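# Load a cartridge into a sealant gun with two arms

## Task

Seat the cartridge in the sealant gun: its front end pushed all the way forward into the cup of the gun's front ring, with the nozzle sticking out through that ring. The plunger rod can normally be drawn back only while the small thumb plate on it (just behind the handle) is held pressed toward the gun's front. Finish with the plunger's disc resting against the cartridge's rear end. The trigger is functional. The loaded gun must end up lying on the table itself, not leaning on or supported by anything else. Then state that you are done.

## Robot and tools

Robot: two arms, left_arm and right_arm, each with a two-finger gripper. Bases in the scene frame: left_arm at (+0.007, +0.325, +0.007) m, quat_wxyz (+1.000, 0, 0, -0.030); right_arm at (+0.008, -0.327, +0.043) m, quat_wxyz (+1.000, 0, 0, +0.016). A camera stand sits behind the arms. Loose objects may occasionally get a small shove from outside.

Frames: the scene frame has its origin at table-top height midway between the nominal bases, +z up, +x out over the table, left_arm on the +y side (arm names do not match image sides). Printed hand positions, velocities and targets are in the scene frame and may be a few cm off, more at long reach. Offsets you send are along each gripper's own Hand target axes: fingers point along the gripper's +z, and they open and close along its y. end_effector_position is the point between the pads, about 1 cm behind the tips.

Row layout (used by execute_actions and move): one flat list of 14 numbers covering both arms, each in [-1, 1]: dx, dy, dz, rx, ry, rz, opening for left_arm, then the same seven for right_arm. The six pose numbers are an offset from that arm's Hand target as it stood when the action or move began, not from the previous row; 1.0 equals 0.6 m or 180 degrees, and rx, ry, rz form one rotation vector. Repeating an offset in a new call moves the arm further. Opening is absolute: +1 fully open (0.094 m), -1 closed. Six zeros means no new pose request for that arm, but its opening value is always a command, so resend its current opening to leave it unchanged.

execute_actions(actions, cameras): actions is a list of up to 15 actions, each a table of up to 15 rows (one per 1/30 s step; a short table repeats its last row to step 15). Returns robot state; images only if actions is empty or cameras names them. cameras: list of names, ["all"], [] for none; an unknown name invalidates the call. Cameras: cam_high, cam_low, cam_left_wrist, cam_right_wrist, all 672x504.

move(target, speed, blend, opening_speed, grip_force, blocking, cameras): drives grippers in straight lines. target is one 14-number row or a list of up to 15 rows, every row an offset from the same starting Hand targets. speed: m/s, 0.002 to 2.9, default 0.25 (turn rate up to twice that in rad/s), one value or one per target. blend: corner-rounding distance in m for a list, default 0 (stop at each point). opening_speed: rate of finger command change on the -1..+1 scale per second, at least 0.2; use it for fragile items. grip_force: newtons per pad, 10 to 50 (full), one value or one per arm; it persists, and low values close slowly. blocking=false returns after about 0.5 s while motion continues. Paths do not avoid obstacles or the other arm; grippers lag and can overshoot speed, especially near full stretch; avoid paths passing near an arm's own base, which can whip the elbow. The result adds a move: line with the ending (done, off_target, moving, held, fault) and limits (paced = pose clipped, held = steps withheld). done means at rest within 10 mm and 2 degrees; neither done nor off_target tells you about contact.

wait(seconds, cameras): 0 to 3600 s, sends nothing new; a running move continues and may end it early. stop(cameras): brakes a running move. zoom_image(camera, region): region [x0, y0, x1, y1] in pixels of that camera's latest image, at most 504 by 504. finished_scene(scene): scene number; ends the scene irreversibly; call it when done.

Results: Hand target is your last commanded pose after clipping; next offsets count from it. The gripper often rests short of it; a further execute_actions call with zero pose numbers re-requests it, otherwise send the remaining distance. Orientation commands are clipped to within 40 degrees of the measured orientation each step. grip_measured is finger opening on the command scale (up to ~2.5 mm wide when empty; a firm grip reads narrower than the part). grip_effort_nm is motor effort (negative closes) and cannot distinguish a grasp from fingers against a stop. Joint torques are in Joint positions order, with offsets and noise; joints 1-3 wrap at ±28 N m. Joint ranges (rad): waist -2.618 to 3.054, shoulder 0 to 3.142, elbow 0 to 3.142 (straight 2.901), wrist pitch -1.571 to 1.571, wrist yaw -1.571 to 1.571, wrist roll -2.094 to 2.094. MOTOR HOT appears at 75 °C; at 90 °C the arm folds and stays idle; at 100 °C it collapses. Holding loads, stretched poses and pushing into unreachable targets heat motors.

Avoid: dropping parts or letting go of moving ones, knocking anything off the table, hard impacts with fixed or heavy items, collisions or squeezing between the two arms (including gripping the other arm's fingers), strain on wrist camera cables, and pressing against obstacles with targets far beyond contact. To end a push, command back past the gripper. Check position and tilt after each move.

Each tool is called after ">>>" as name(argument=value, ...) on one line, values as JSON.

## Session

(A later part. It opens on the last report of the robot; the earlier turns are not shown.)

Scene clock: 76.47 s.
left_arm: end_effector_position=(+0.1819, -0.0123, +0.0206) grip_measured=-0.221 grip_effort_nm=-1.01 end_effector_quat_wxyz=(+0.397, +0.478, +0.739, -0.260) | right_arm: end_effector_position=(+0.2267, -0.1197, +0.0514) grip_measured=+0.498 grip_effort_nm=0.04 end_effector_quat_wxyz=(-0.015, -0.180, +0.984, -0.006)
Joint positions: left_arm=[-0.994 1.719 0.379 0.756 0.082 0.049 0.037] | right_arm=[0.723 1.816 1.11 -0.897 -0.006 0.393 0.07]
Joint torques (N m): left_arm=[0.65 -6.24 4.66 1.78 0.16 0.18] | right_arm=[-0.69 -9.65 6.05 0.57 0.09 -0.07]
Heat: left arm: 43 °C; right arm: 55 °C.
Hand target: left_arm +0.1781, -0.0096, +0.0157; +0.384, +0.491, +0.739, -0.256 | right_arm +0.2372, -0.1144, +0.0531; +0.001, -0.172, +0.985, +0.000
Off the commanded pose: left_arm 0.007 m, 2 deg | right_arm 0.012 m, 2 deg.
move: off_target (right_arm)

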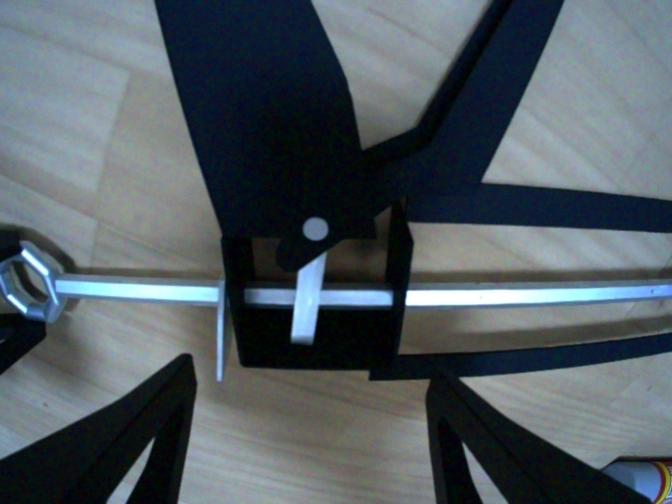

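>>> move(target=[[0, 0, 0, 0, 0, 0, -0.5, -0.0167, 0.001, 0, 0, 0, 0.003, 0.5], [0, 0, 0, 0, 0, 0, -0.5, -0.0167, 0.001, 0.012, 0, 0, 0.003, 0.5]], speed=0.1, cameras=["cam_right_wrist"])

Scene clock: 78.67 s.
left_arm: end_effector_position=(+0.1819, -0.0123, +0.0206) grip_measured=-0.221 grip_effort_nm=-1.01 end_effector_quat_wxyz=(+0.397, +0.478, +0.739, -0.260) | right_arm: end_effector_position=(+0.2369, -0.1147, +0.0456) grip_measured=+0.498 grip_effort_nm=0.04 end_effector_quat_wxyz=(-0.013, -0.174, +0.985, -0.005)
Joint positions: left_arm=[-0.994 1.719 0.379 0.756 0.082 0.049 0.037] | right_arm=[0.713 1.859 1.141 -0.879 -0.006 0.394 0.07]
Joint torques (N m): left_arm=[0.69 -6.39 4.7 1.78 0.17 0.17] | right_arm=[-0.62 -9.81 5.74 0.62 0.1 -0.1]
Heat: left arm: 43 °C; right arm: 55 °C.
Hand target: left_arm +0.1781, -0.0096, +0.0157; +0.384, +0.491, +0.739, -0.256 | right_arm +0.2464, -0.1104, +0.0459; +0.001, -0.167, +0.986, +0.000
Off the commanded pose: left_arm 0.007 m, 2 deg | right_arm 0.010 m, 2 deg.
move: done

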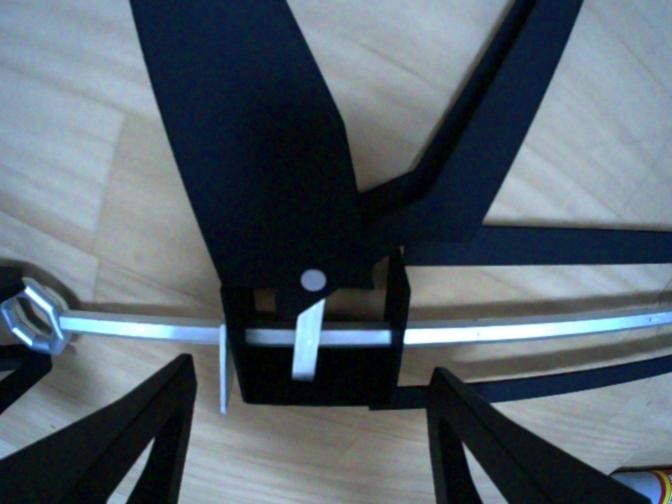

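>>> move(target=[[0, 0, 0, 0, 0, 0, -0.5, 0, 0, 0.0022, 0, 0, 0, 0.5], [0, 0, 0, 0, 0, 0, -0.5, 0, 0, 0.0022, 0, 0, 0, -0.1]], speed=0.1, grip_force=[50, 34], cameras=["cam_right_wrist"])

Scene clock: 82.03 s.
left_arm: end_effector_position=(+0.1819, -0.0123, +0.0206) grip_measured=-0.221 grip_effort_nm=-1.01 end_effector_quat_wxyz=(+0.397, +0.478, +0.739, -0.260) | right_arm: end_effector_position=(+0.2379, -0.1137, +0.0456) grip_measured=-0.098 grip_effort_nm=-0.13 end_effector_quat_wxyz=(-0.010, -0.174, +0.985, -0.003)
Joint positions: left_arm=[-0.994 1.719 0.379 0.756 0.082 0.049 0.037] | right_arm=[0.713 1.859 1.141 -0.874 -0.006 0.394 0.042]
Joint torques (N m): left_arm=[0.77 -6.41 4.71 1.76 0.16 0.14] | right_arm=[-0.65 -9.59 5.57 0.63 0.1 -0.1]
Heat: left arm: 43 °C; right arm: 55 °C.
Hand target: left_arm +0.1781, -0.0096, +0.0157; +0.384, +0.491, +0.739, -0.256 | right_arm +0.2464, -0.1104, +0.0446; +0.001, -0.167, +0.986, +0.000
Off the commanded pose: left_arm 0.007 m, 2 deg | right_arm 0.009 m, 2 deg.
grip_force (N): 50, 34
move: done

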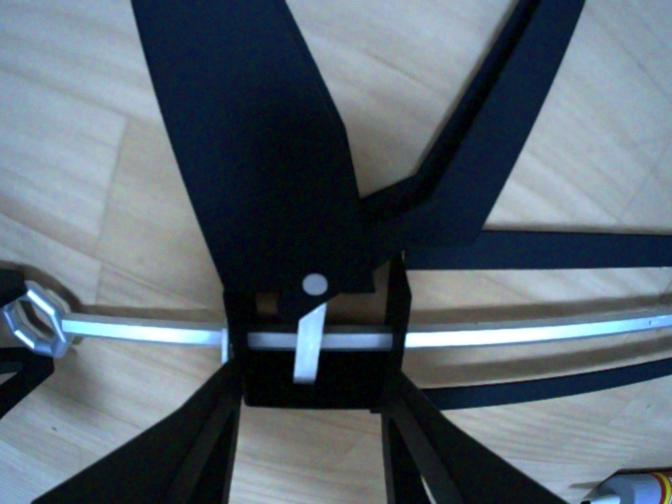

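>>> move(target=[[0, 0, 0, 0, 0, 0, -0.5, 0, 0, 0, 0, 0, 0, 0.5], [0, 0, 0, 0, 0, 0, -0.5, 0, 0, 0.0085, 0, 0, 0, 0.5], [0, 0, 0, 0, 0, 0, -0.5, 0, 0, 0.0085, 0, 0, 0, -0.1]], speed=0.08, grip_force=[50, 40], cameras=["cam_right_wrist"])

Scene clock: 85.73 s.
left_arm: end_effector_position=(+0.1819, -0.0123, +0.0206) grip_measured=-0.221 grip_effort_nm=-1.01 end_effector_quat_wxyz=(+0.397, +0.478, +0.739, -0.260) | right_arm: end_effector_position=(+0.2408, -0.1114, +0.0420) grip_measured=-0.098 grip_effort_nm=-0.13 end_effector_quat_wxyz=(-0.007, -0.174, +0.985, -0.001)
Joint positions: left_arm=[-0.994 1.719 0.379 0.756 0.082 0.049 0.037] | right_arm=[0.713 1.871 1.141 -0.854 -0.005 0.394 0.042]
Joint torques (N m): left_arm=[0.72 -6.42 4.77 1.78 0.14 0.19] | right_arm=[-0.66 -9.96 4.79 0.63 0.08 -0.1]
Heat: left arm: 43 °C; right arm: 56 °C.
Hand target: left_arm +0.1781, -0.0096, +0.0157; +0.384, +0.491, +0.739, -0.256 | right_arm +0.2464, -0.1104, +0.0395; +0.001, -0.167, +0.986, +0.000
Off the commanded pose: left_arm 0.007 m, 2 deg | right_arm 0.006 m, 1 deg.
grip_force (N): 50, 40
move: done

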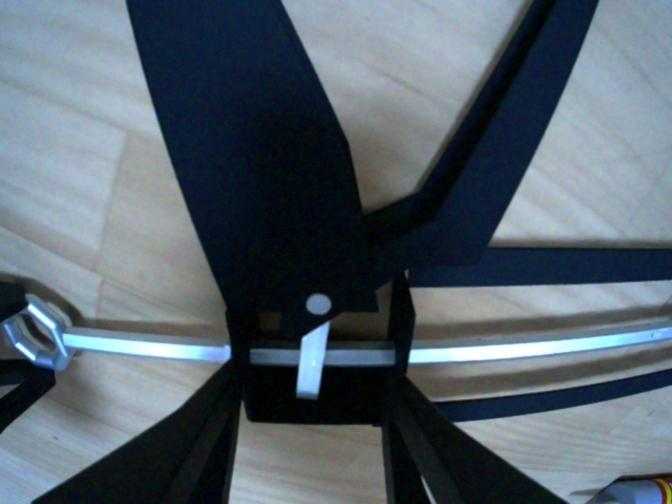

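>>> move(target=[[0, 0, 0, 0, 0, 0, -0.5, 0, 0, 0, 0, 0, 0, 0.5], [0, 0, 0, 0, 0, 0, -0.5, 0.0083, 0, 0.0085, 0, 0, 0, 0.5], [0, 0, 0, 0, 0, 0, -0.5, 0.0083, 0, 0.0085, 0, 0, 0, -0.1]], speed=0.08, grip_force=[50, 40], cameras=["cam_right_wrist"])

Scene clock: 88.47 s.
left_arm: end_effector_position=(+0.1819, -0.0123, +0.0206) grip_measured=-0.221 grip_effort_nm=-1.01 end_effector_quat_wxyz=(+0.398, +0.478, +0.739, -0.259) | right_arm: end_effector_position=(+0.2396, -0.1132, +0.0369) grip_measured=+0.064 grip_effort_nm=-0.83 end_effector_quat_wxyz=(-0.005, -0.172, +0.985, -0.002)
Joint positions: left_arm=[-0.994 1.719 0.379 0.756 0.082 0.051 0.037] | right_arm=[0.713 1.872 1.119 -0.829 -0.002 0.399 0.05]
Joint torques (N m): left_arm=[0.77 -6.45 4.77 1.77 0.24 0.14] | right_arm=[-0.1 -10.54 4.04 0.64 0.06 -0.09]
Heat: left arm: 43 °C; right arm: 56 °C.
Hand target: left_arm +0.1781, -0.0096, +0.0157; +0.384, +0.491, +0.739, -0.256 | right_arm +0.2417, -0.1120, +0.0344; +0.001, -0.167, +0.986, +0.000
Off the commanded pose: left_arm 0.007 m, 2 deg | right_arm 0.003 m, 1 deg.
grip_force (N): 50, 40
move: done

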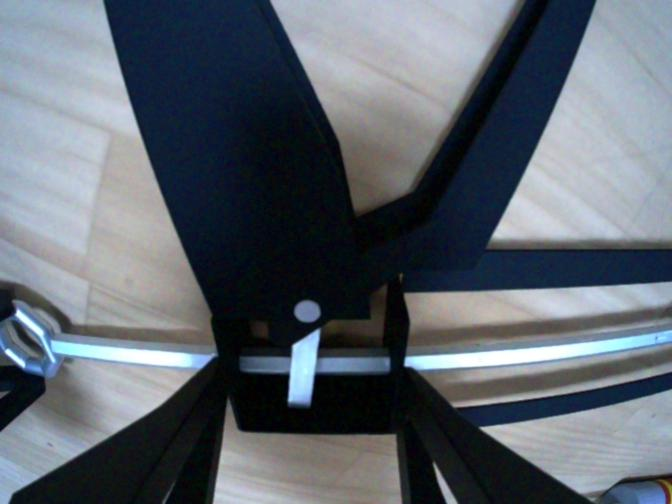

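>>> move(target=[0.0383, 0.0027, -0.0546, 0, 0, 0, -0.5, 0, 0, 0, 0, 0, 0, -0.1], speed=0.08, grip_force=[50, 45], cameras=["cam_high","cam_left_wrist","cam_right_wrist"])

Scene clock: 90.20 s.
left_arm: end_effector_position=(+0.1760, +0.0104, +0.0308) grip_measured=-0.221 grip_effort_nm=-1.01 end_effector_quat_wxyz=(+0.415, +0.478, +0.728, -0.263) | right_arm: end_effector_position=(+0.2339, -0.0957, +0.0434) grip_measured=+0.056 grip_effort_nm=-0.98 end_effector_quat_wxyz=(-0.004, -0.172, +0.985, +0.028)
Joint positions: left_arm=[-0.969 1.616 0.274 0.795 0.099 0.076 0.037] | right_arm=[0.738 1.857 1.128 -0.817 -0.051 0.424 0.05]
Joint torques (N m): left_arm=[1.63 -7.27 1.11 1.66 0.28 0.11] | right_arm=[-2.28 -9.17 3.58 0.55 0.53 -0.33]
Heat: left arm: 43 °C; right arm: 56 °C.
Hand target: left_arm +0.1641, +0.0279, +0.0158; +0.384, +0.491, +0.739, -0.256 | right_arm +0.2418, -0.1119, +0.0345; +0.001, -0.167, +0.986, +0.000
Off the commanded pose: left_arm 0.026 m, 4 deg | right_arm 0.020 m, 3 deg.
grip_force (N): 50, 45
move: off_target (left_arm)

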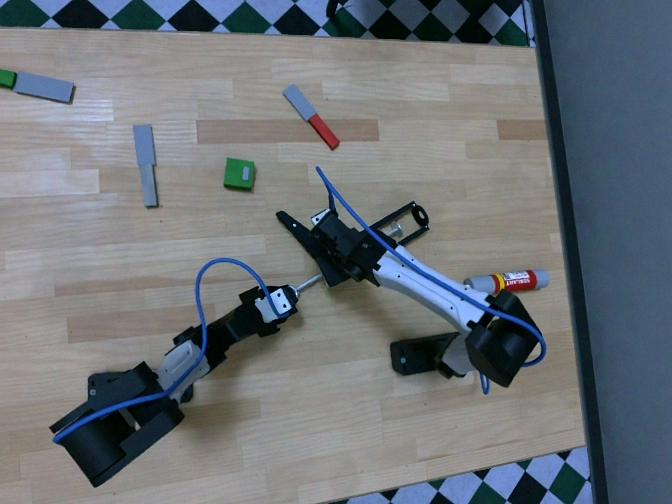

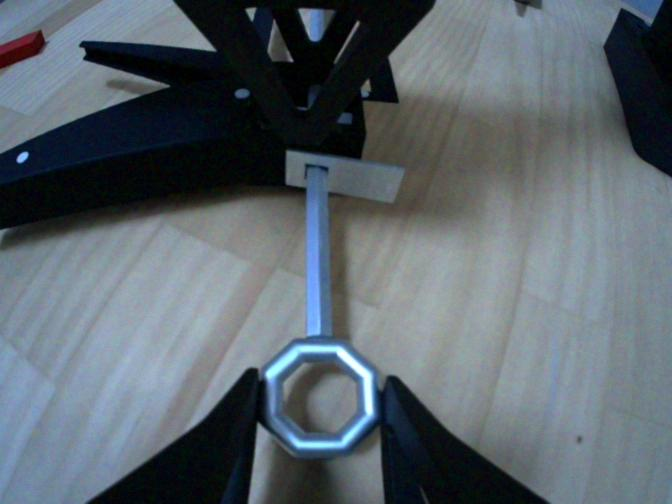

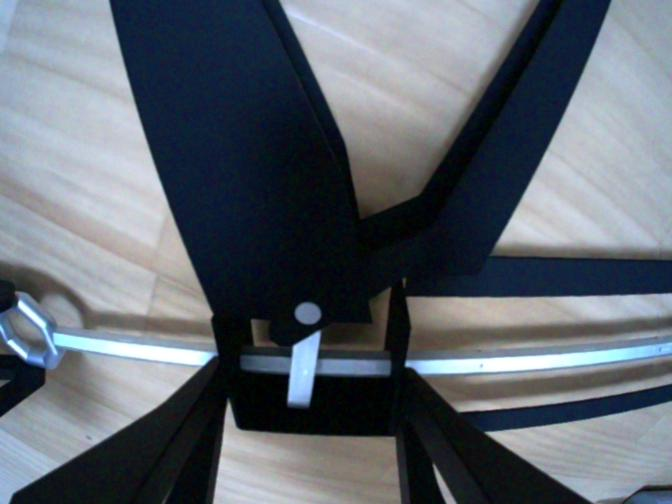

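>>> zoom_image(camera="cam_left_wrist", region=[200, 60, 440, 220])

>>> zoom_image(camera="cam_right_wrist", region=[170, 280, 470, 470])

Scaled by 2.100 from the camera's image (finer frame: 960x720).

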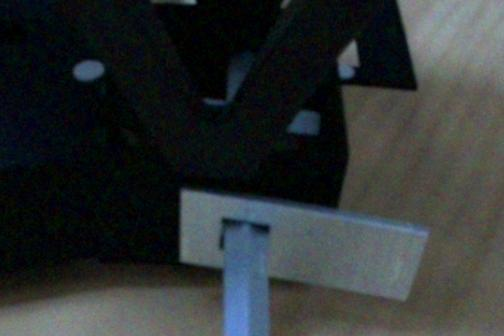

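Scaled by 1.680 from the camera's image (finer frame: 960x720).

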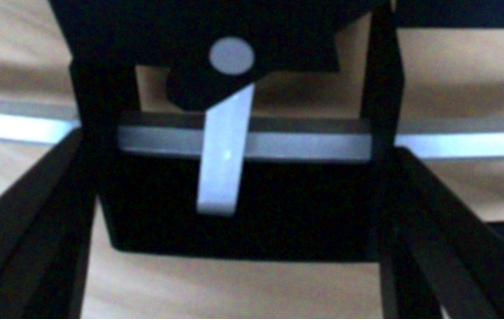

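>>> move(target=[[-0.0383, -0.0027, 0.0546, 0, 0, 0, -0.5, 0, 0, 0, 0, 0, 0, -0.1], [-0.0383, -0.0027, 0.0546, 0, 0, 0, -0.5, 0, 0, 0, 0, 0, 0, 0.5], [-0.0383, -0.0027, 0.0546, 0, 0, 0, -0.5, 0, 0, -0.0333, 0, 0, 0, 0.5], [-0.0383, -0.0027, 0.0546, 0, 0, 0, -0.5, 0.0317, 0, -0.0333, 0, 0, 0, 0.5]], speed=0.12, grip_force=50, cameras=["cam_left_wrist","cam_right_wrist"])

Scene clock: 95.23 s.
left_arm: end_effector_position=(+0.1796, -0.0056, +0.0206) grip_measured=-0.221 grip_effort_nm=-1.01 end_effector_quat_wxyz=(+0.394, +0.486, +0.736, -0.258) | right_arm: end_effector_position=(+0.2235, -0.1187, +0.0488) grip_measured=+0.498 grip_effort_nm=0.04 end_effector_quat_wxyz=(-0.011, -0.169, +0.986, -0.001)
Joint positions: left_arm=[-0.983 1.692 0.359 0.739 0.099 0.07 0.037] | right_arm=[0.73 1.804 1.084 -0.87 -0.01 0.423 0.07]
Joint torques (N m): left_arm=[-0.27 -4.15 6.42 1.85 0.02 -0.04] | right_arm=[0.61 -12.88 4.03 0.4 0.14 -0.1]
Heat: left arm: 42 °C; right arm: 56 °C.
Hand target: left_arm +0.1780, -0.0096, +0.0157; +0.384, +0.491, +0.739, -0.256 | right_arm +0.2238, -0.1182, +0.0544; +0.001, -0.168, +0.986, +0.000
Off the commanded pose: left_arm 0.006 m, 1 deg | right_arm 0.006 m, 1 deg.
move: done

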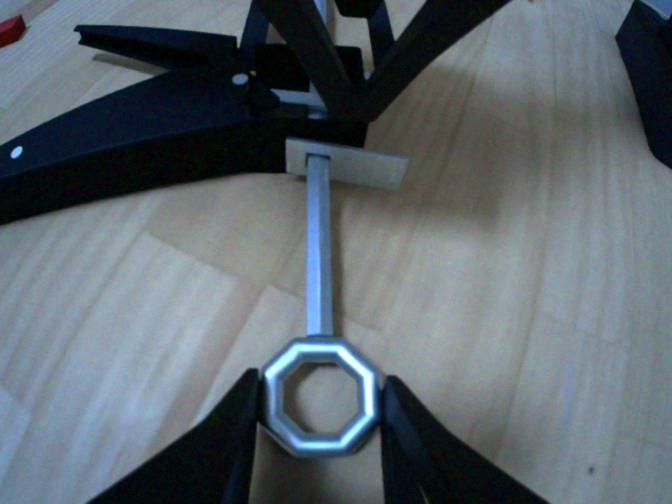

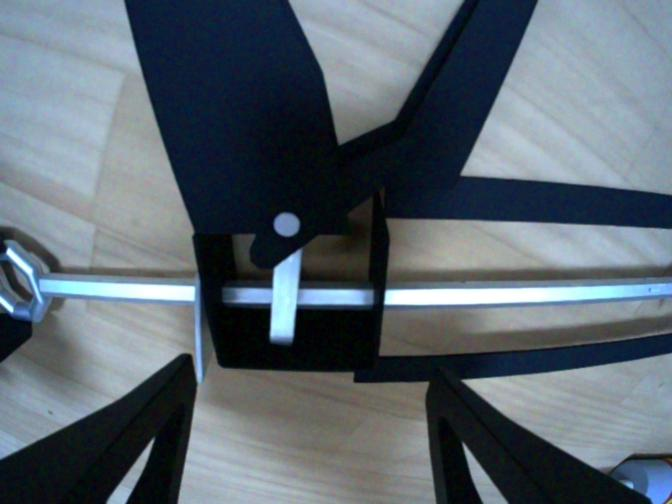

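>>> move(target=[[0, 0, 0, 0, 0, 0, -0.5, 0.001, 0.01, 0, 0, 0, 0, 0.5], [0, 0, 0, 0, 0, 0, -0.5, 0.001, 0.01, 0.0498, 0, 0, 0, 0.5]], speed=0.08, cameras=["cam_left_wrist","cam_right_wrist"])

Scene clock: 97.53 s.
left_arm: end_effector_position=(+0.1796, -0.0056, +0.0206) grip_measured=-0.221 grip_effort_nm=-1.01 end_effector_quat_wxyz=(+0.394, +0.486, +0.736, -0.258) | right_arm: end_effector_position=(+0.2196, -0.1142, +0.0280) grip_measured=+0.498 grip_effort_nm=0.04 end_effector_quat_wxyz=(-0.006, -0.169, +0.986, +0.002)
Joint positions: left_arm=[-0.983 1.692 0.359 0.739 0.099 0.07 0.037] | right_arm=[0.751 1.836 1.03 -0.773 -0.01 0.443 0.07]
Joint torques (N m): left_arm=[-0.38 -4.16 6.19 1.95 0 -0.05] | right_arm=[0.43 -9.46 3.99 0.63 0.14 -0.09]
Heat: left arm: 43 °C; right arm: 56 °C.
Hand target: left_arm +0.1780, -0.0096, +0.0157; +0.384, +0.491, +0.739, -0.256 | right_arm +0.2213, -0.1128, +0.0245; +0.001, -0.167, +0.986, +0.000
Off the commanded pose: left_arm 0.007 m, 1 deg | right_arm 0.004 m, 1 deg.
move: done

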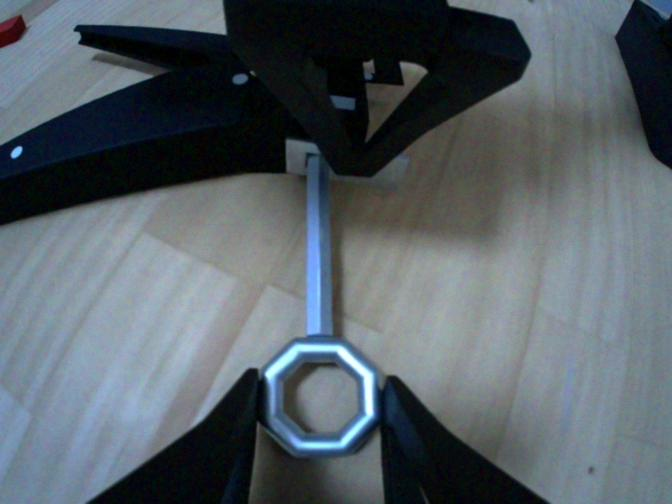

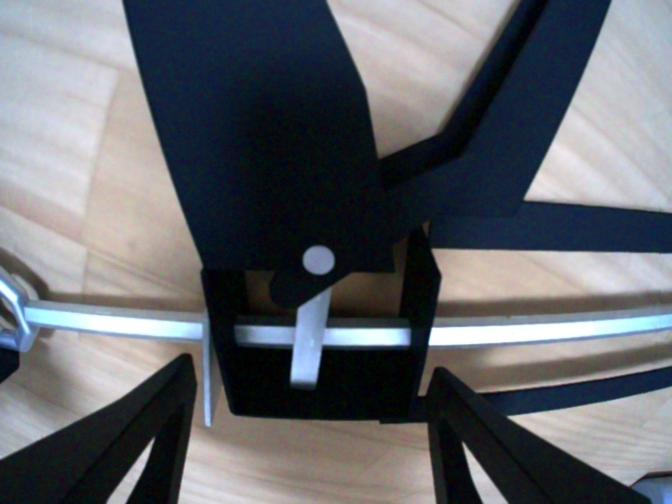

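>>> move(target=[0, 0, 0, 0, 0, 0, -0.5, 0, 0, 0, 0, 0, 0, -0.1], speed=0.08, opening_speed=0.8, grip_force=[50, 45], cameras=["cam_left_wrist"])

>>> zoom_image(camera="cam_left_wrist", region=[230, 60, 430, 220])

Scene clock: 98.90 s.
left_arm: end_effector_position=(+0.1797, -0.0058, +0.0207) grip_measured=-0.221 grip_effort_nm=-1.00 end_effector_quat_wxyz=(+0.394, +0.486, +0.736, -0.258) | right_arm: end_effector_position=(+0.2195, -0.1133, +0.0280) grip_measured=+0.129 grip_effort_nm=-0.96 end_effector_quat_wxyz=(-0.005, -0.171, +0.985, +0.002)
Joint positions: left_arm=[-0.983 1.692 0.36 0.738 0.099 0.07 0.037] | right_arm=[0.753 1.836 1.03 -0.77 -0.01 0.441 0.053]
Joint torques (N m): left_arm=[-0.49 -4.14 6.22 1.91 0.01 -0.08] | right_arm=[0.27 -9.5 3.99 0.63 0.13 -0.07]
Heat: left arm: 43 °C; right arm: 56 °C.
Hand target: left_arm +0.1781, -0.0097, +0.0158; +0.384, +0.491, +0.739, -0.256 | right_arm +0.2212, -0.1128, +0.0245; +0.001, -0.167, +0.986, +0.000
Off the commanded pose: left_arm 0.007 m, 1 deg | right_arm 0.004 m, 1 deg.
grip_force (N): 50, 45
move: done

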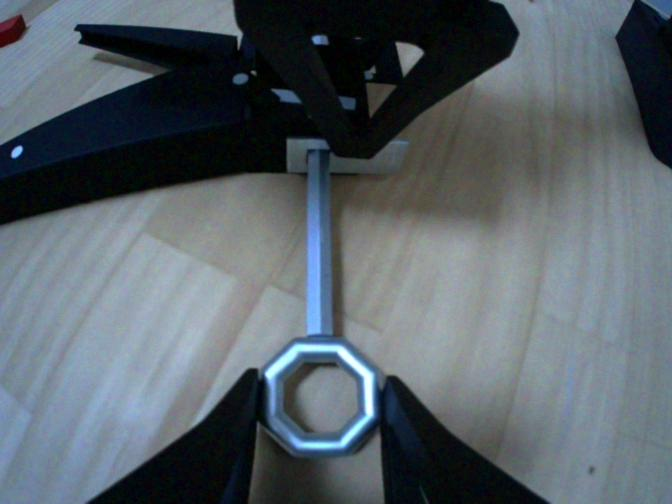

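Scaled by 2.520 from the camera's image (finer frame: 960x720).

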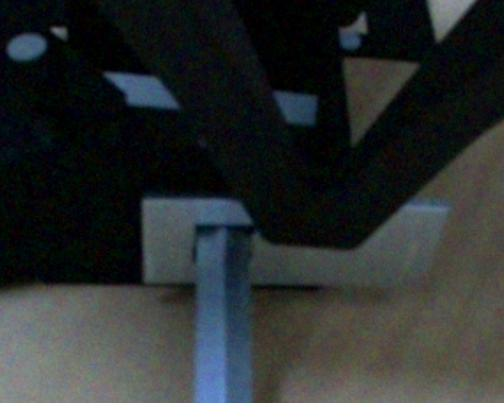

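>>> move(target=[0.0383, 0.0027, -0.0546, 0, 0, 0, -0.5, 0, 0, 0, 0, 0, 0, -0.1], speed=0.08, grip_force=[50, 50], cameras=["cam_left_wrist"])

Scene clock: 100.07 s.
left_arm: end_effector_position=(+0.1698, +0.0192, +0.0202) grip_measured=-0.221 grip_effort_nm=-1.01 end_effector_quat_wxyz=(+0.395, +0.482, +0.739, -0.258) | right_arm: end_effector_position=(+0.2175, -0.1094, +0.0280) grip_measured=+0.124 grip_effort_nm=-1.07 end_effector_quat_wxyz=(-0.004, -0.173, +0.985, +0.006)
Joint positions: left_arm=[-0.967 1.609 0.254 0.763 0.108 0.071 0.037] | right_arm=[0.763 1.836 1.03 -0.765 -0.015 0.447 0.053]
Joint torques (N m): left_arm=[1.33 -6.98 2.51 1.91 0.15 0.12] | right_arm=[-0.68 -9.5 4 0.59 0.21 -0.13]
Heat: left arm: 43 °C; right arm: 56 °C.
Hand target: left_arm +0.1641, +0.0278, +0.0159; +0.384, +0.491, +0.739, -0.256 | right_arm +0.2213, -0.1127, +0.0245; +0.001, -0.167, +0.986, +0.000
Off the commanded pose: left_arm 0.011 m, 2 deg | right_arm 0.006 m, 1 deg.
move: off_target (left_arm)

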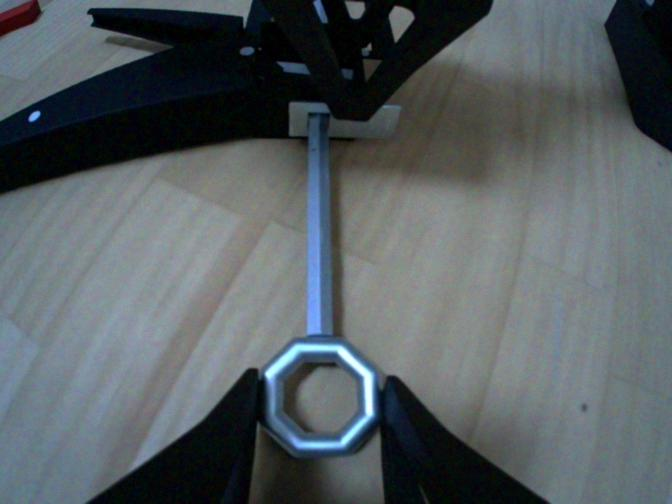

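>>> move(target=[0.0527, 0.0037, -0.0751, 0, 0, 0, -0.5, 0, -0.1, 0, 0, 0, 0, -0.1], speed=0.08, cameras=["cam_high","cam_left_wrist"])

Scene clock: 101.97 s.
left_arm: end_effector_position=(+0.1496, +0.0727, +0.0206) grip_measured=-0.221 grip_effort_nm=-1.01 end_effector_quat_wxyz=(+0.392, +0.483, +0.739, -0.258) | right_arm: end_effector_position=(+0.2332, -0.1339, +0.0334) grip_measured=+0.103 grip_effort_nm=-1.08 end_effector_quat_wxyz=(-0.007, -0.181, +0.981, +0.064)
Joint positions: left_arm=[-0.892 1.338 0.056 0.679 0.173 0.115 0.037] | right_arm=[0.606 1.77 0.964 -0.721 -0.121 0.275 0.052]
Joint torques (N m): left_arm=[1.42 -4.51 3.43 1.99 0.15 0.14] | right_arm=[-3.45 -9.54 2.47 0.32 1.16 -0.31]
Heat: left arm: 43 °C; right arm: 56 °C.
Hand target: left_arm +0.1450, +0.0795, +0.0158; +0.384, +0.491, +0.739, -0.256 | right_arm +0.2410, -0.1695, +0.0245; +0.001, -0.167, +0.986, +0.000
Off the commanded pose: left_arm 0.009 m, 1 deg | right_arm 0.037 m, 8 deg.
move: off_target (right_arm)

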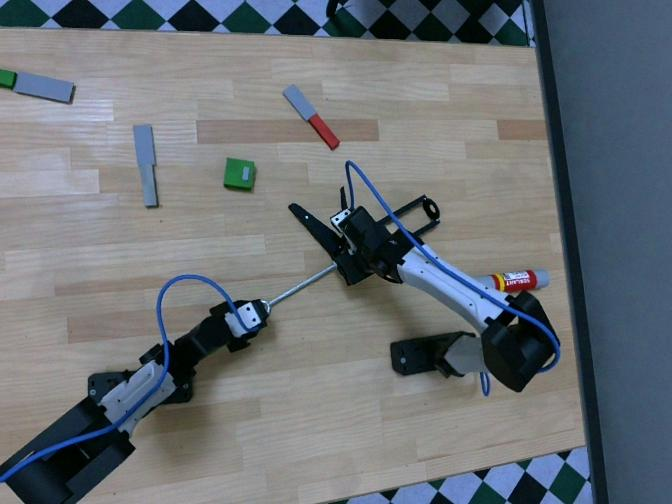

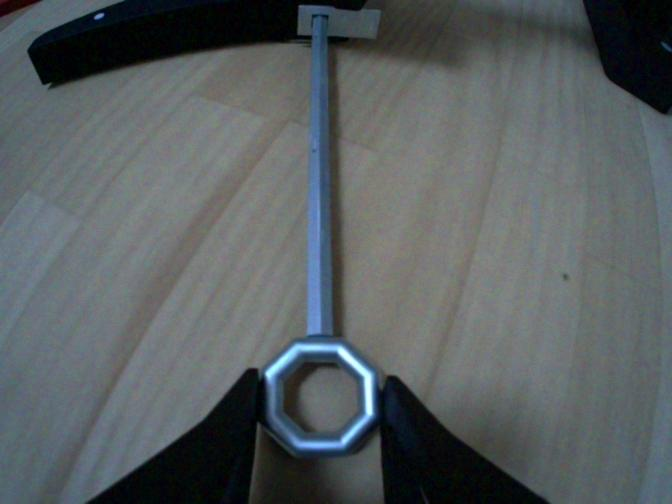

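>>> zoom_image(camera="cam_high", region=[300, 150, 460, 290])

Scaled by 3.150 from the camera's image (finer frame: 960x720).

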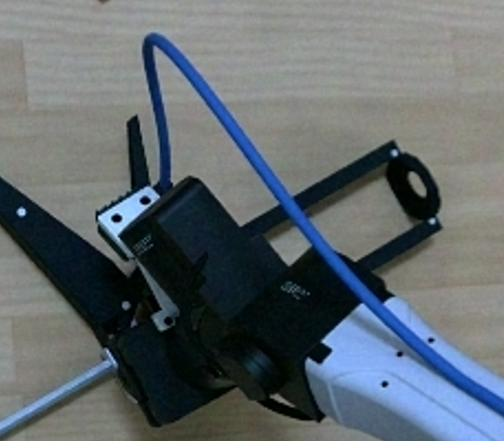

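>>> move(target=[[0, 0, 0, 0, 0, 0, -0.5, -0.0079, 0.0602, 0, 0, 0, 0, -0.1], [0, 0, 0, 0, 0, 0, -0.5, -0.0079, 0.0602, 0, 0, 0, 0, 0.6], [0, 0, 0, 0, 0, 0, -0.5, -0.0079, 0.0602, -0.0725, 0, 0, 0, 0.6], [0, 0, 0, 0, 0, 0, -0.5, -0.0079, 0.0302, -0.0725, 0, 0, 0, 1.0]], speed=0.12, grip_force=50, cameras=["cam_right_wrist"])

Scene clock: 107.10 s.
left_arm: end_effector_position=(+0.1462, +0.0783, +0.0146) grip_measured=-0.221 grip_effort_nm=-1.01 end_effector_quat_wxyz=(+0.381, +0.489, +0.743, -0.253) | right_arm: end_effector_position=(+0.2364, -0.1495, +0.0600) grip_measured=+0.998 grip_effort_nm=0.04 end_effector_quat_wxyz=(-0.011, -0.165, +0.986, -0.002)
Joint positions: left_arm=[-0.887 1.327 0.047 0.648 0.179 0.126 0.037] | right_arm=[0.625 1.749 1.065 -0.907 -0.007 0.324 0.094]
Joint torques (N m): left_arm=[0.92 -3.86 4.03 2.18 0.12 0.06] | right_arm=[-0.49 -12.34 4.96 0.27 0.11 -0.27]
Heat: left arm: 42 °C; right arm: 56 °C.
Hand target: left_arm +0.1449, +0.0795, +0.0158; +0.384, +0.491, +0.739, -0.256 | right_arm +0.2395, -0.1508, +0.0680; +0.001, -0.167, +0.986, +0.000
Off the commanded pose: left_arm 0.002 m, 1 deg | right_arm 0.009 m, 1 deg.
move: done; target 2's new opening was sent with right_arm's hand 0.013 m and 5 deg from that target

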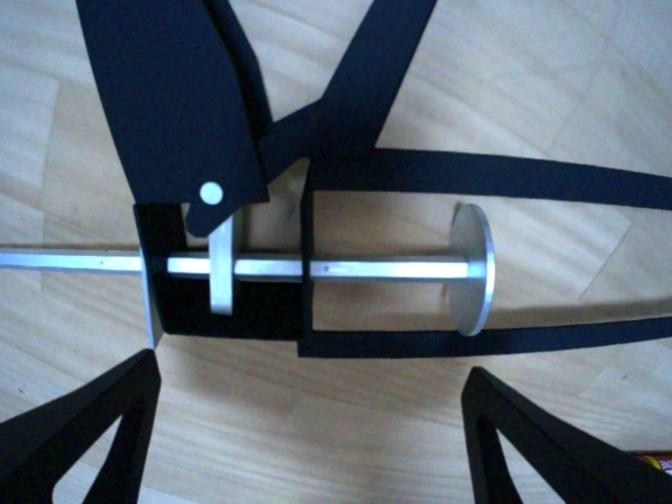

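>>> move(target=[[0, 0, 0, 0, 0, 0, -0.5, 0, 0.0417, 0, 0, 0, 0, 0.5], [0, 0, 0, 0, 0, 0, -0.5, 0, 0.0417, 0.0692, 0, 0, 0, 0.5], [0, 0, 0, 0, 0, 0, -0.5, 0, 0.0417, 0.0692, 0, 0, 0, -0.1]], speed=0.1, grip_force=50, cameras=["cam_left_wrist","cam_right_wrist"])

Scene clock: 119.00 s.
left_arm: end_effector_position=(+0.1457, +0.0792, +0.0132) grip_measured=-0.221 grip_effort_nm=-1.01 end_effector_quat_wxyz=(+0.379, +0.490, +0.744, -0.251) | right_arm: end_effector_position=(+0.2293, -0.1245, +0.0343) grip_measured=+0.046 grip_effort_nm=-1.08 end_effector_quat_wxyz=(-0.004, -0.171, +0.985, +0.010)
Joint positions: left_arm=[-0.887 1.327 0.046 0.642 0.178 0.127 0.037] | right_arm=[0.697 1.814 1.03 -0.784 -0.021 0.385 0.049]
Joint torques (N m): left_arm=[1.01 -3.95 3.92 2.27 0.17 0.03] | right_arm=[0.13 -8.39 3.52 0.76 0.25 -0.09]
Heat: left arm: 43 °C; right arm: 56 °C.
Hand target: left_arm +0.1449, +0.0795, +0.0158; +0.384, +0.492, +0.739, -0.256 | right_arm +0.2313, -0.1271, +0.0265; +0.001, -0.167, +0.986, +0.000
Off the commanded pose: left_arm 0.003 m, 1 deg | right_arm 0.009 m, 1 deg.
move: done

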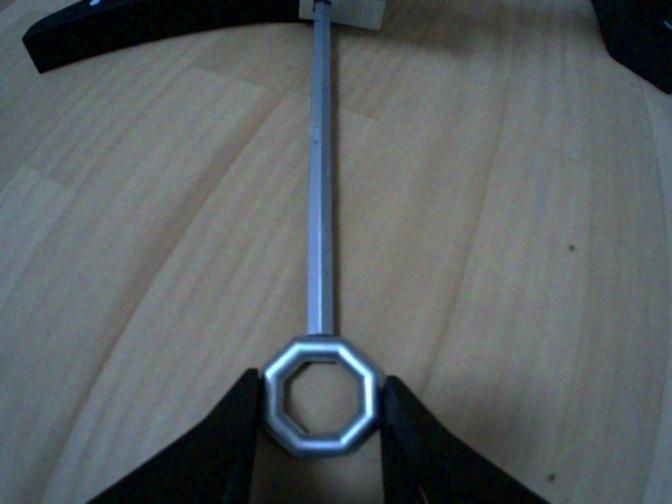

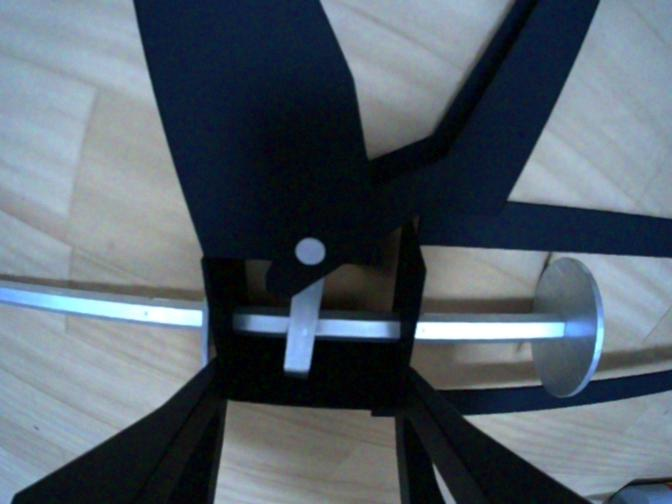

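>>> move(target=[[0, 0, 0, 0, 0, 0, -0.5, 0, 0, 0, 0, 0, 0, 0.5], [0, 0, 0, 0, 0, 0, -0.5, 0, 0, 0.0125, 0, 0, 0, 0.5], [0, 0, 0, 0, 0, 0, -0.5, 0, 0, 0.0125, 0, 0, 0, -0.1]], speed=0.1, cameras=["cam_right_wrist"])

Scene clock: 121.20 s.
left_arm: end_effector_position=(+0.1457, +0.0791, +0.0138) grip_measured=-0.221 grip_effort_nm=-1.00 end_effector_quat_wxyz=(+0.380, +0.490, +0.743, -0.252) | right_arm: end_effector_position=(+0.2284, -0.1251, +0.0267) grip_measured=+0.060 grip_effort_nm=-1.08 end_effector_quat_wxyz=(-0.004, -0.173, +0.985, +0.006)
Joint positions: left_arm=[-0.887 1.325 0.045 0.645 0.179 0.128 0.037] | right_arm=[0.701 1.829 1.015 -0.757 -0.014 0.385 0.05]
Joint torques (N m): left_arm=[0.92 -3.84 4.23 2.22 0.13 0.04] | right_arm=[-0.31 -8.32 3.52 0.79 0.17 -0.09]
Heat: left arm: 42 °C; right arm: 56 °C.
Hand target: left_arm +0.1449, +0.0794, +0.0159; +0.384, +0.491, +0.739, -0.256 | right_arm +0.2313, -0.1272, +0.0190; +0.001, -0.167, +0.986, +0.000
Off the commanded pose: left_arm 0.002 m, 1 deg | right_arm 0.009 m, 1 deg.
move: done

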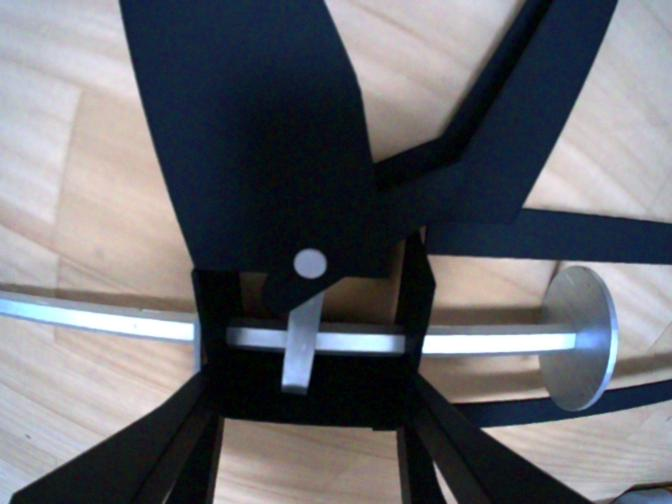

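>>> wait(seconds=0.1, cameras=["cam_left_wrist"])

>>> zoom_image(camera="cam_left_wrist", region=[240, 0, 440, 100])

>>> zoom_image(camera="cam_right_wrist", region=[170, 290, 290, 450])

Scene clock: 121.67 s.
left_arm: end_effector_position=(+0.1457, +0.0791, +0.0138) grip_measured=-0.221 grip_effort_nm=-1.01 end_effector_quat_wxyz=(+0.380, +0.490, +0.743, -0.252) | right_arm: end_effector_position=(+0.2284, -0.1251, +0.0267) grip_measured=+0.060 grip_effort_nm=-1.07 end_effector_quat_wxyz=(-0.004, -0.173, +0.985, +0.006)
Joint positions: left_arm=[-0.887 1.325 0.045 0.645 0.179 0.128 0.037] | right_arm=[0.701 1.829 1.015 -0.757 -0.014 0.385 0.05]
Joint torques (N m): left_arm=[1.02 -3.78 4.3 2.23 0.13 0.04] | right_arm=[-0.29 -8.4 3.48 0.79 0.17 -0.09]
Heat: left arm: 42 °C; right arm: 56 °C.
Hand target: left_arm +0.1449, +0.0794, +0.0159; +0.384, +0.491, +0.739, -0.256 | right_arm +0.2313, -0.1272, +0.0190; +0.001, -0.167, +0.986, +0.000
Tool commands: left_gripper/opening=-0.5 right_gripper/opening=-0.1
Off the commanded pose: left_arm 0.002 m, 1 deg | right_arm 0.009 m, 1 deg.
wait: 0.10 s; at rest from the start

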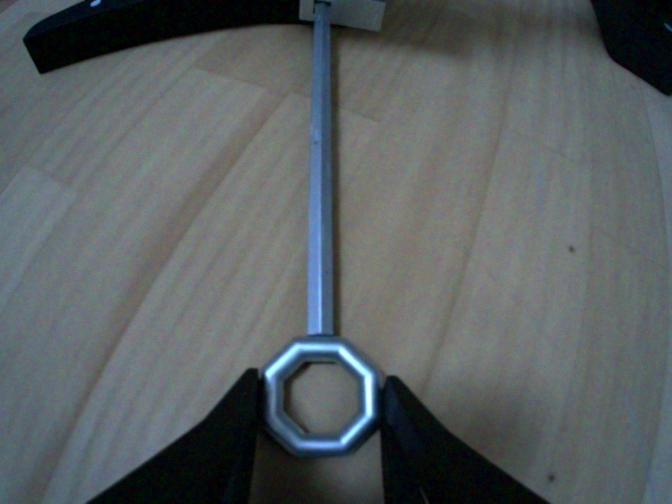

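Scaled by 2.520 from the camera's image (finer frame: 960x720).

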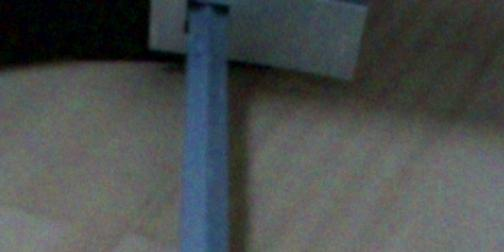

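This scene's latest camera images include none from cam_right_wrist. They are from: cam_left_wrist. cam_right_wrist's image comes with the result of a call that names it in "cameras".

>>> wait(seconds=0.1, cameras=["cam_right_wrist"])

>>> zoom_image(camera="cam_right_wrist", region=[160, 280, 300, 440])

Scene clock: 122.30 s.
left_arm: end_effector_position=(+0.1457, +0.0791, +0.0138) grip_measured=-0.221 grip_effort_nm=-1.01 end_effector_quat_wxyz=(+0.380, +0.490, +0.743, -0.252) | right_arm: end_effector_position=(+0.2284, -0.1251, +0.0267) grip_measured=+0.060 grip_effort_nm=-1.08 end_effector_quat_wxyz=(-0.004, -0.173, +0.985, +0.006)
Joint positions: left_arm=[-0.887 1.325 0.045 0.645 0.179 0.128 0.037] | right_arm=[0.701 1.829 1.015 -0.757 -0.014 0.385 0.05]
Joint torques (N m): left_arm=[0.9 -3.92 4.33 2.27 0.15 0.04] | right_arm=[-0.29 -8.39 3.45 0.78 0.17 -0.08]
Heat: left arm: 42 °C; right arm: 56 °C.
Hand target: left_arm +0.1449, +0.0794, +0.0159; +0.384, +0.491, +0.739, -0.256 | right_arm +0.2313, -0.1272, +0.0190; +0.001, -0.167, +0.986, +0.000
Tool commands: left_gripper/opening=-0.5 right_gripper/opening=-0.1
Off the commanded pose: left_arm 0.002 m, 1 deg | right_arm 0.009 m, 1 deg.
wait: 0.10 s; at rest from the start

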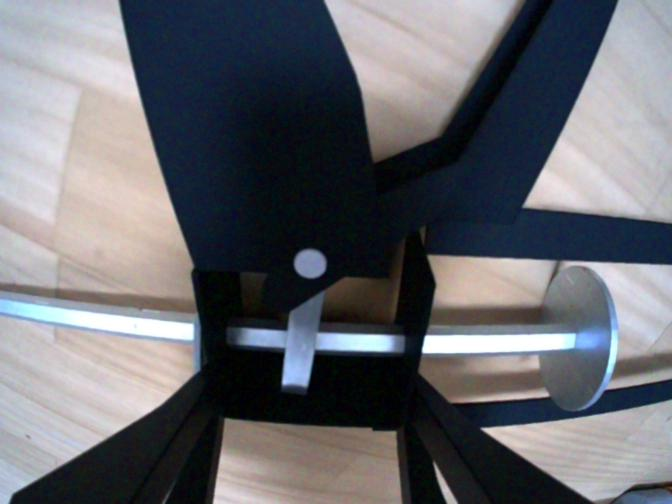

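Scaled by 3.150 from the camera's image (finer frame: 960x720).

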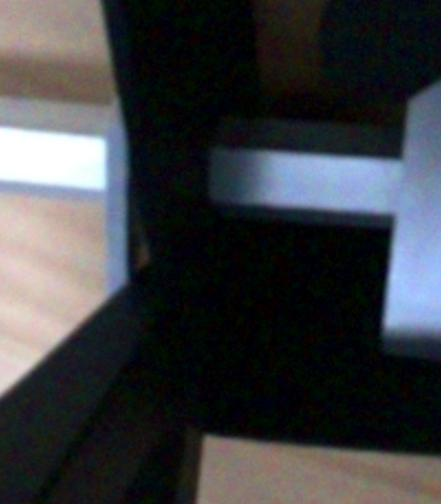

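>>> move(target=[[0, 0, 0, 0, 0, 0, -0.5, 0, 0, 0, 0, 0, 0, 0.65], [0, 0, 0, 0, 0, 0, -0.5, 0, 0, -0.055, 0, 0, 0, 0.65], [0, 0, 0, 0, 0, 0, -0.5, 0, 0.0075, -0.055, 0, 0, 0, 0.65], [0, 0, 0, 0, 0, 0, -0.5, 0, 0.0075, 0, 0, 0, 0, 0.65]], speed=0.12, cameras=["cam_right_wrist"])

Scene clock: 125.47 s.
left_arm: end_effector_position=(+0.1443, +0.0798, +0.0126) grip_measured=-0.221 grip_effort_nm=-1.01 end_effector_quat_wxyz=(+0.378, +0.491, +0.743, -0.252) | right_arm: end_effector_position=(+0.2280, -0.1277, +0.0226) grip_measured=+0.648 grip_effort_nm=0.03 end_effector_quat_wxyz=(-0.007, -0.168, +0.986, -0.006)
Joint positions: left_arm=[-0.887 1.324 0.043 0.641 0.182 0.129 0.037] | right_arm=[0.706 1.846 1.017 -0.76 0.003 0.399 0.077]
Joint torques (N m): left_arm=[1.01 -3.49 4.31 2.22 0.08 0.03] | right_arm=[0.53 -9.52 3.95 0.75 0.01 -0.09]
Heat: left arm: 42 °C; right arm: 56 °C.
Hand target: left_arm +0.1449, +0.0796, +0.0157; +0.384, +0.491, +0.739, -0.256 | right_arm +0.2299, -0.1230, +0.0189; +0.001, -0.167, +0.986, +0.000
Off the commanded pose: left_arm 0.003 m, 1 deg | right_arm 0.006 m, 1 deg.
move: done

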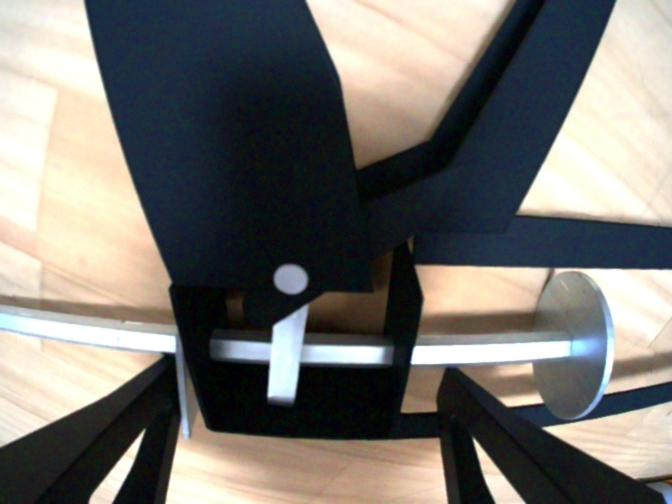

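>>> move(target=[0, 0, 0, 0, 0, 0, -0.5, 0, 0.004, 0, 0, 0, 0, -0.1], speed=0.08, opening_speed=1.0, cameras=["cam_right_wrist"])

>>> zoom_image(camera="cam_right_wrist", region=[160, 280, 300, 440])

Scene clock: 126.73 s.
left_arm: end_effector_position=(+0.1445, +0.0796, +0.0130) grip_measured=-0.221 grip_effort_nm=-1.01 end_effector_quat_wxyz=(+0.378, +0.491, +0.743, -0.253) | right_arm: end_effector_position=(+0.2267, -0.1223, +0.0223) grip_measured=+0.135 grip_effort_nm=-1.08 end_effector_quat_wxyz=(-0.004, -0.173, +0.985, +0.000)
Joint positions: left_arm=[-0.887 1.324 0.043 0.643 0.182 0.129 0.037] | right_arm=[0.717 1.846 1.017 -0.749 -0.005 0.402 0.053]
Joint torques (N m): left_arm=[0.91 -3.85 4.45 2.29 0.09 0.04] | right_arm=[0.16 -9.24 4.23 0.65 0.09 -0.04]
Heat: left arm: 42 °C; right arm: 56 °C.
Hand target: left_arm +0.1449, +0.0796, +0.0157; +0.384, +0.491, +0.739, -0.256 | right_arm +0.2290, -0.1207, +0.0190; +0.001, -0.167, +0.986, +0.000
Off the commanded pose: left_arm 0.003 m, 1 deg | right_arm 0.004 m, 1 deg.
move: done

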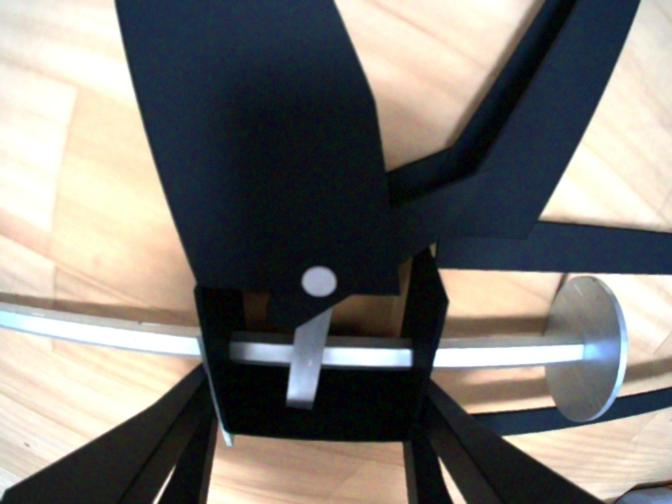

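Scaled by 3.150 from the camera's image (finer frame: 960x720).

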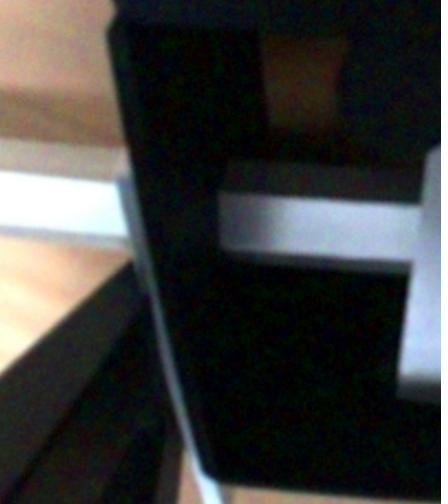

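>>> move(target=[0.0431, 0.003, -0.0614, 0, 0, 0, -0.5, 0, 0, 0, 0, 0, 0, -0.1], speed=0.08, cameras=["cam_right_wrist"])

Scene clock: 129.33 s.
left_arm: end_effector_position=(+0.1361, +0.1164, +0.0208) grip_measured=-0.221 grip_effort_nm=-1.01 end_effector_quat_wxyz=(+0.370, +0.497, +0.747, -0.242) | right_arm: end_effector_position=(+0.2266, -0.1139, +0.0247) grip_measured=+0.135 grip_effort_nm=-1.08 end_effector_quat_wxyz=(-0.001, -0.170, +0.985, +0.017)
Joint positions: left_arm=[-0.769 0.876 -0.001 0.193 0.266 0.219 0.037] | right_arm=[0.724 1.84 1.02 -0.733 -0.028 0.416 0.053]
Joint torques (N m): left_arm=[1.44 -2 5.27 1.92 0.31 0.05] | right_arm=[-0.47 -8.73 4.11 0.51 0.32 -0.2]
Heat: left arm: 42 °C; right arm: 56 °C.
Hand target: left_arm +0.1292, +0.1217, +0.0158; +0.384, +0.491, +0.739, -0.256 | right_arm +0.2291, -0.1207, +0.0190; +0.001, -0.167, +0.986, +0.000
Off the commanded pose: left_arm 0.010 m, 3 deg | right_arm 0.009 m, 2 deg.
joint sent to its limit (left arm) — joint 3 (elbow), lower limit, where the elbow is as bent as it goes. The joint targets are off in orientation, not in position.
move: off_target (left_arm)

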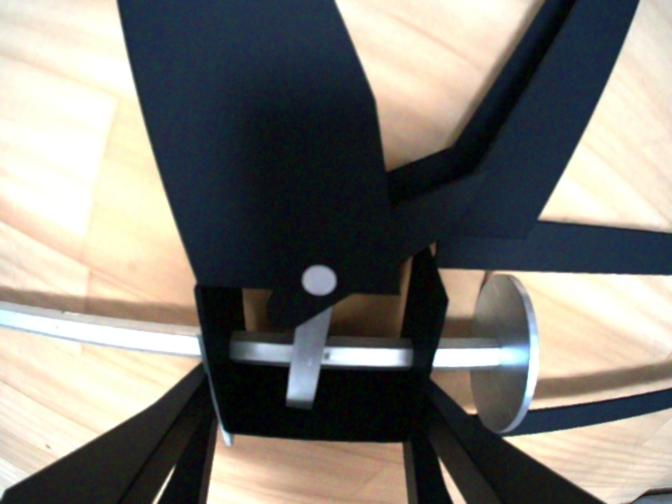

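>>> move(target=[[-0.0058, -0.0004, 0.0082, 0, 0, 0, -0.5, 0, 0, 0, 0, 0, 0, -0.1], [-0.0058, -0.0004, 0.0082, 0, 0, 0, -0.5, 0, 0, 0, 0, 0, 0, 0.6], [-0.0058, -0.0004, 0.0082, 0, 0, 0, -0.5, 0, 0, -0.0783, 0, 0, 0, 0.6], [-0.0058, -0.0004, 0.0082, 0, 0, 0, -0.5, 0, -0.01, -0.0783, 0, 0, 0, 1.0]], speed=0.12, cameras=["cam_right_wrist"])

Scene clock: 133.33 s.
left_arm: end_effector_position=(+0.1358, +0.1150, +0.0206) grip_measured=-0.221 grip_effort_nm=-1.00 end_effector_quat_wxyz=(+0.369, +0.497, +0.746, -0.246) | right_arm: end_effector_position=(+0.2231, -0.1281, +0.0533) grip_measured=+0.998 grip_effort_nm=0.04 end_effector_quat_wxyz=(-0.018, -0.166, +0.986, -0.006)
Joint positions: left_arm=[-0.769 0.893 -0.001 0.211 0.273 0.216 0.037] | right_arm=[0.708 1.788 1.083 -0.903 -0.01 0.407 0.094]
Joint torques (N m): left_arm=[-0.18 -0.55 5 2.23 0.12 -0.05] | right_arm=[-0.62 -13.07 5.98 0.2 0.14 -0.26]
Heat: left arm: 42 °C; right arm: 56 °C.
Hand target: left_arm +0.1313, +0.1161, +0.0158; +0.384, +0.491, +0.739, -0.256 | right_arm +0.2309, -0.1264, +0.0659; +0.001, -0.167, +0.986, +0.000
Off the commanded pose: left_arm 0.007 m, 2 deg | right_arm 0.015 m, 2 deg.
joint sent to its limit (left arm) — joint 3 (elbow), lower limit, where the elbow is as bent as it goes. The joint targets are off in orientation, not in position.
move: off_target (right_arm); target 4's new opening was sent with right_arm's hand 0.015 m and 2 deg from that target

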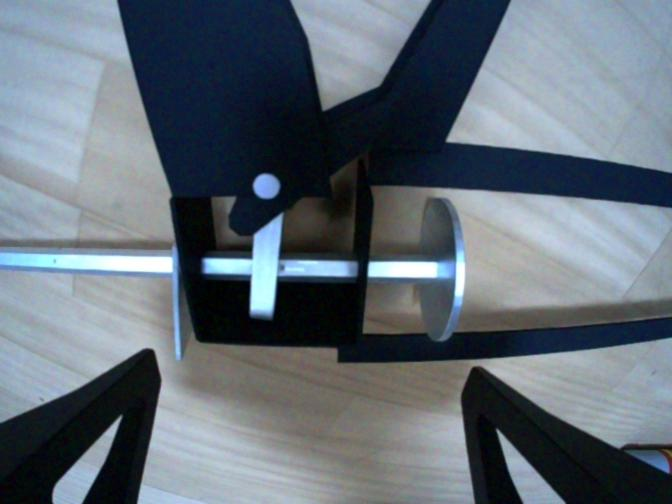

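>>> move(target=[0, 0, 0, 0, 0, 0, -0.5, 0.0083, 0, 0.0757, 0, 0, 0, 1.0], speed=0.1, cameras=["cam_right_wrist"])

Scene clock: 135.43 s.
left_arm: end_effector_position=(+0.1358, +0.1149, +0.0207) grip_measured=-0.221 grip_effort_nm=-1.01 end_effector_quat_wxyz=(+0.369, +0.497, +0.746, -0.246) | right_arm: end_effector_position=(+0.2204, -0.1306, +0.0299) grip_measured=+0.999 grip_effort_nm=0.03 end_effector_quat_wxyz=(-0.012, -0.167, +0.986, -0.003)
Joint positions: left_arm=[-0.769 0.893 -0.001 0.211 0.273 0.216 0.037] | right_arm=[0.71 1.809 1.004 -0.789 -0.008 0.407 0.094]
Joint torques (N m): left_arm=[-0.21 -0.28 5.01 2.23 0.12 -0.08] | right_arm=[-0.18 -7.99 3.17 1.07 0.11 -0.21]
Heat: left arm: 42 °C; right arm: 56 °C.
Hand target: left_arm +0.1313, +0.1161, +0.0158; +0.384, +0.491, +0.739, -0.256 | right_arm +0.2263, -0.1279, +0.0205; +0.001, -0.167, +0.986, +0.000
Off the commanded pose: left_arm 0.007 m, 2 deg | right_arm 0.011 m, 2 deg.
joint sent to its limit (left arm) — joint 3 (elbow), lower limit, where the elbow is as bent as it goes. The joint targets are off in orientation, not in position.
move: off_target (right_arm)

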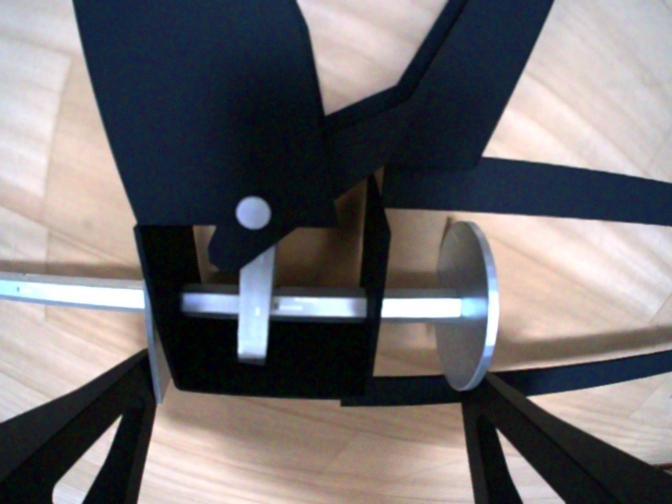

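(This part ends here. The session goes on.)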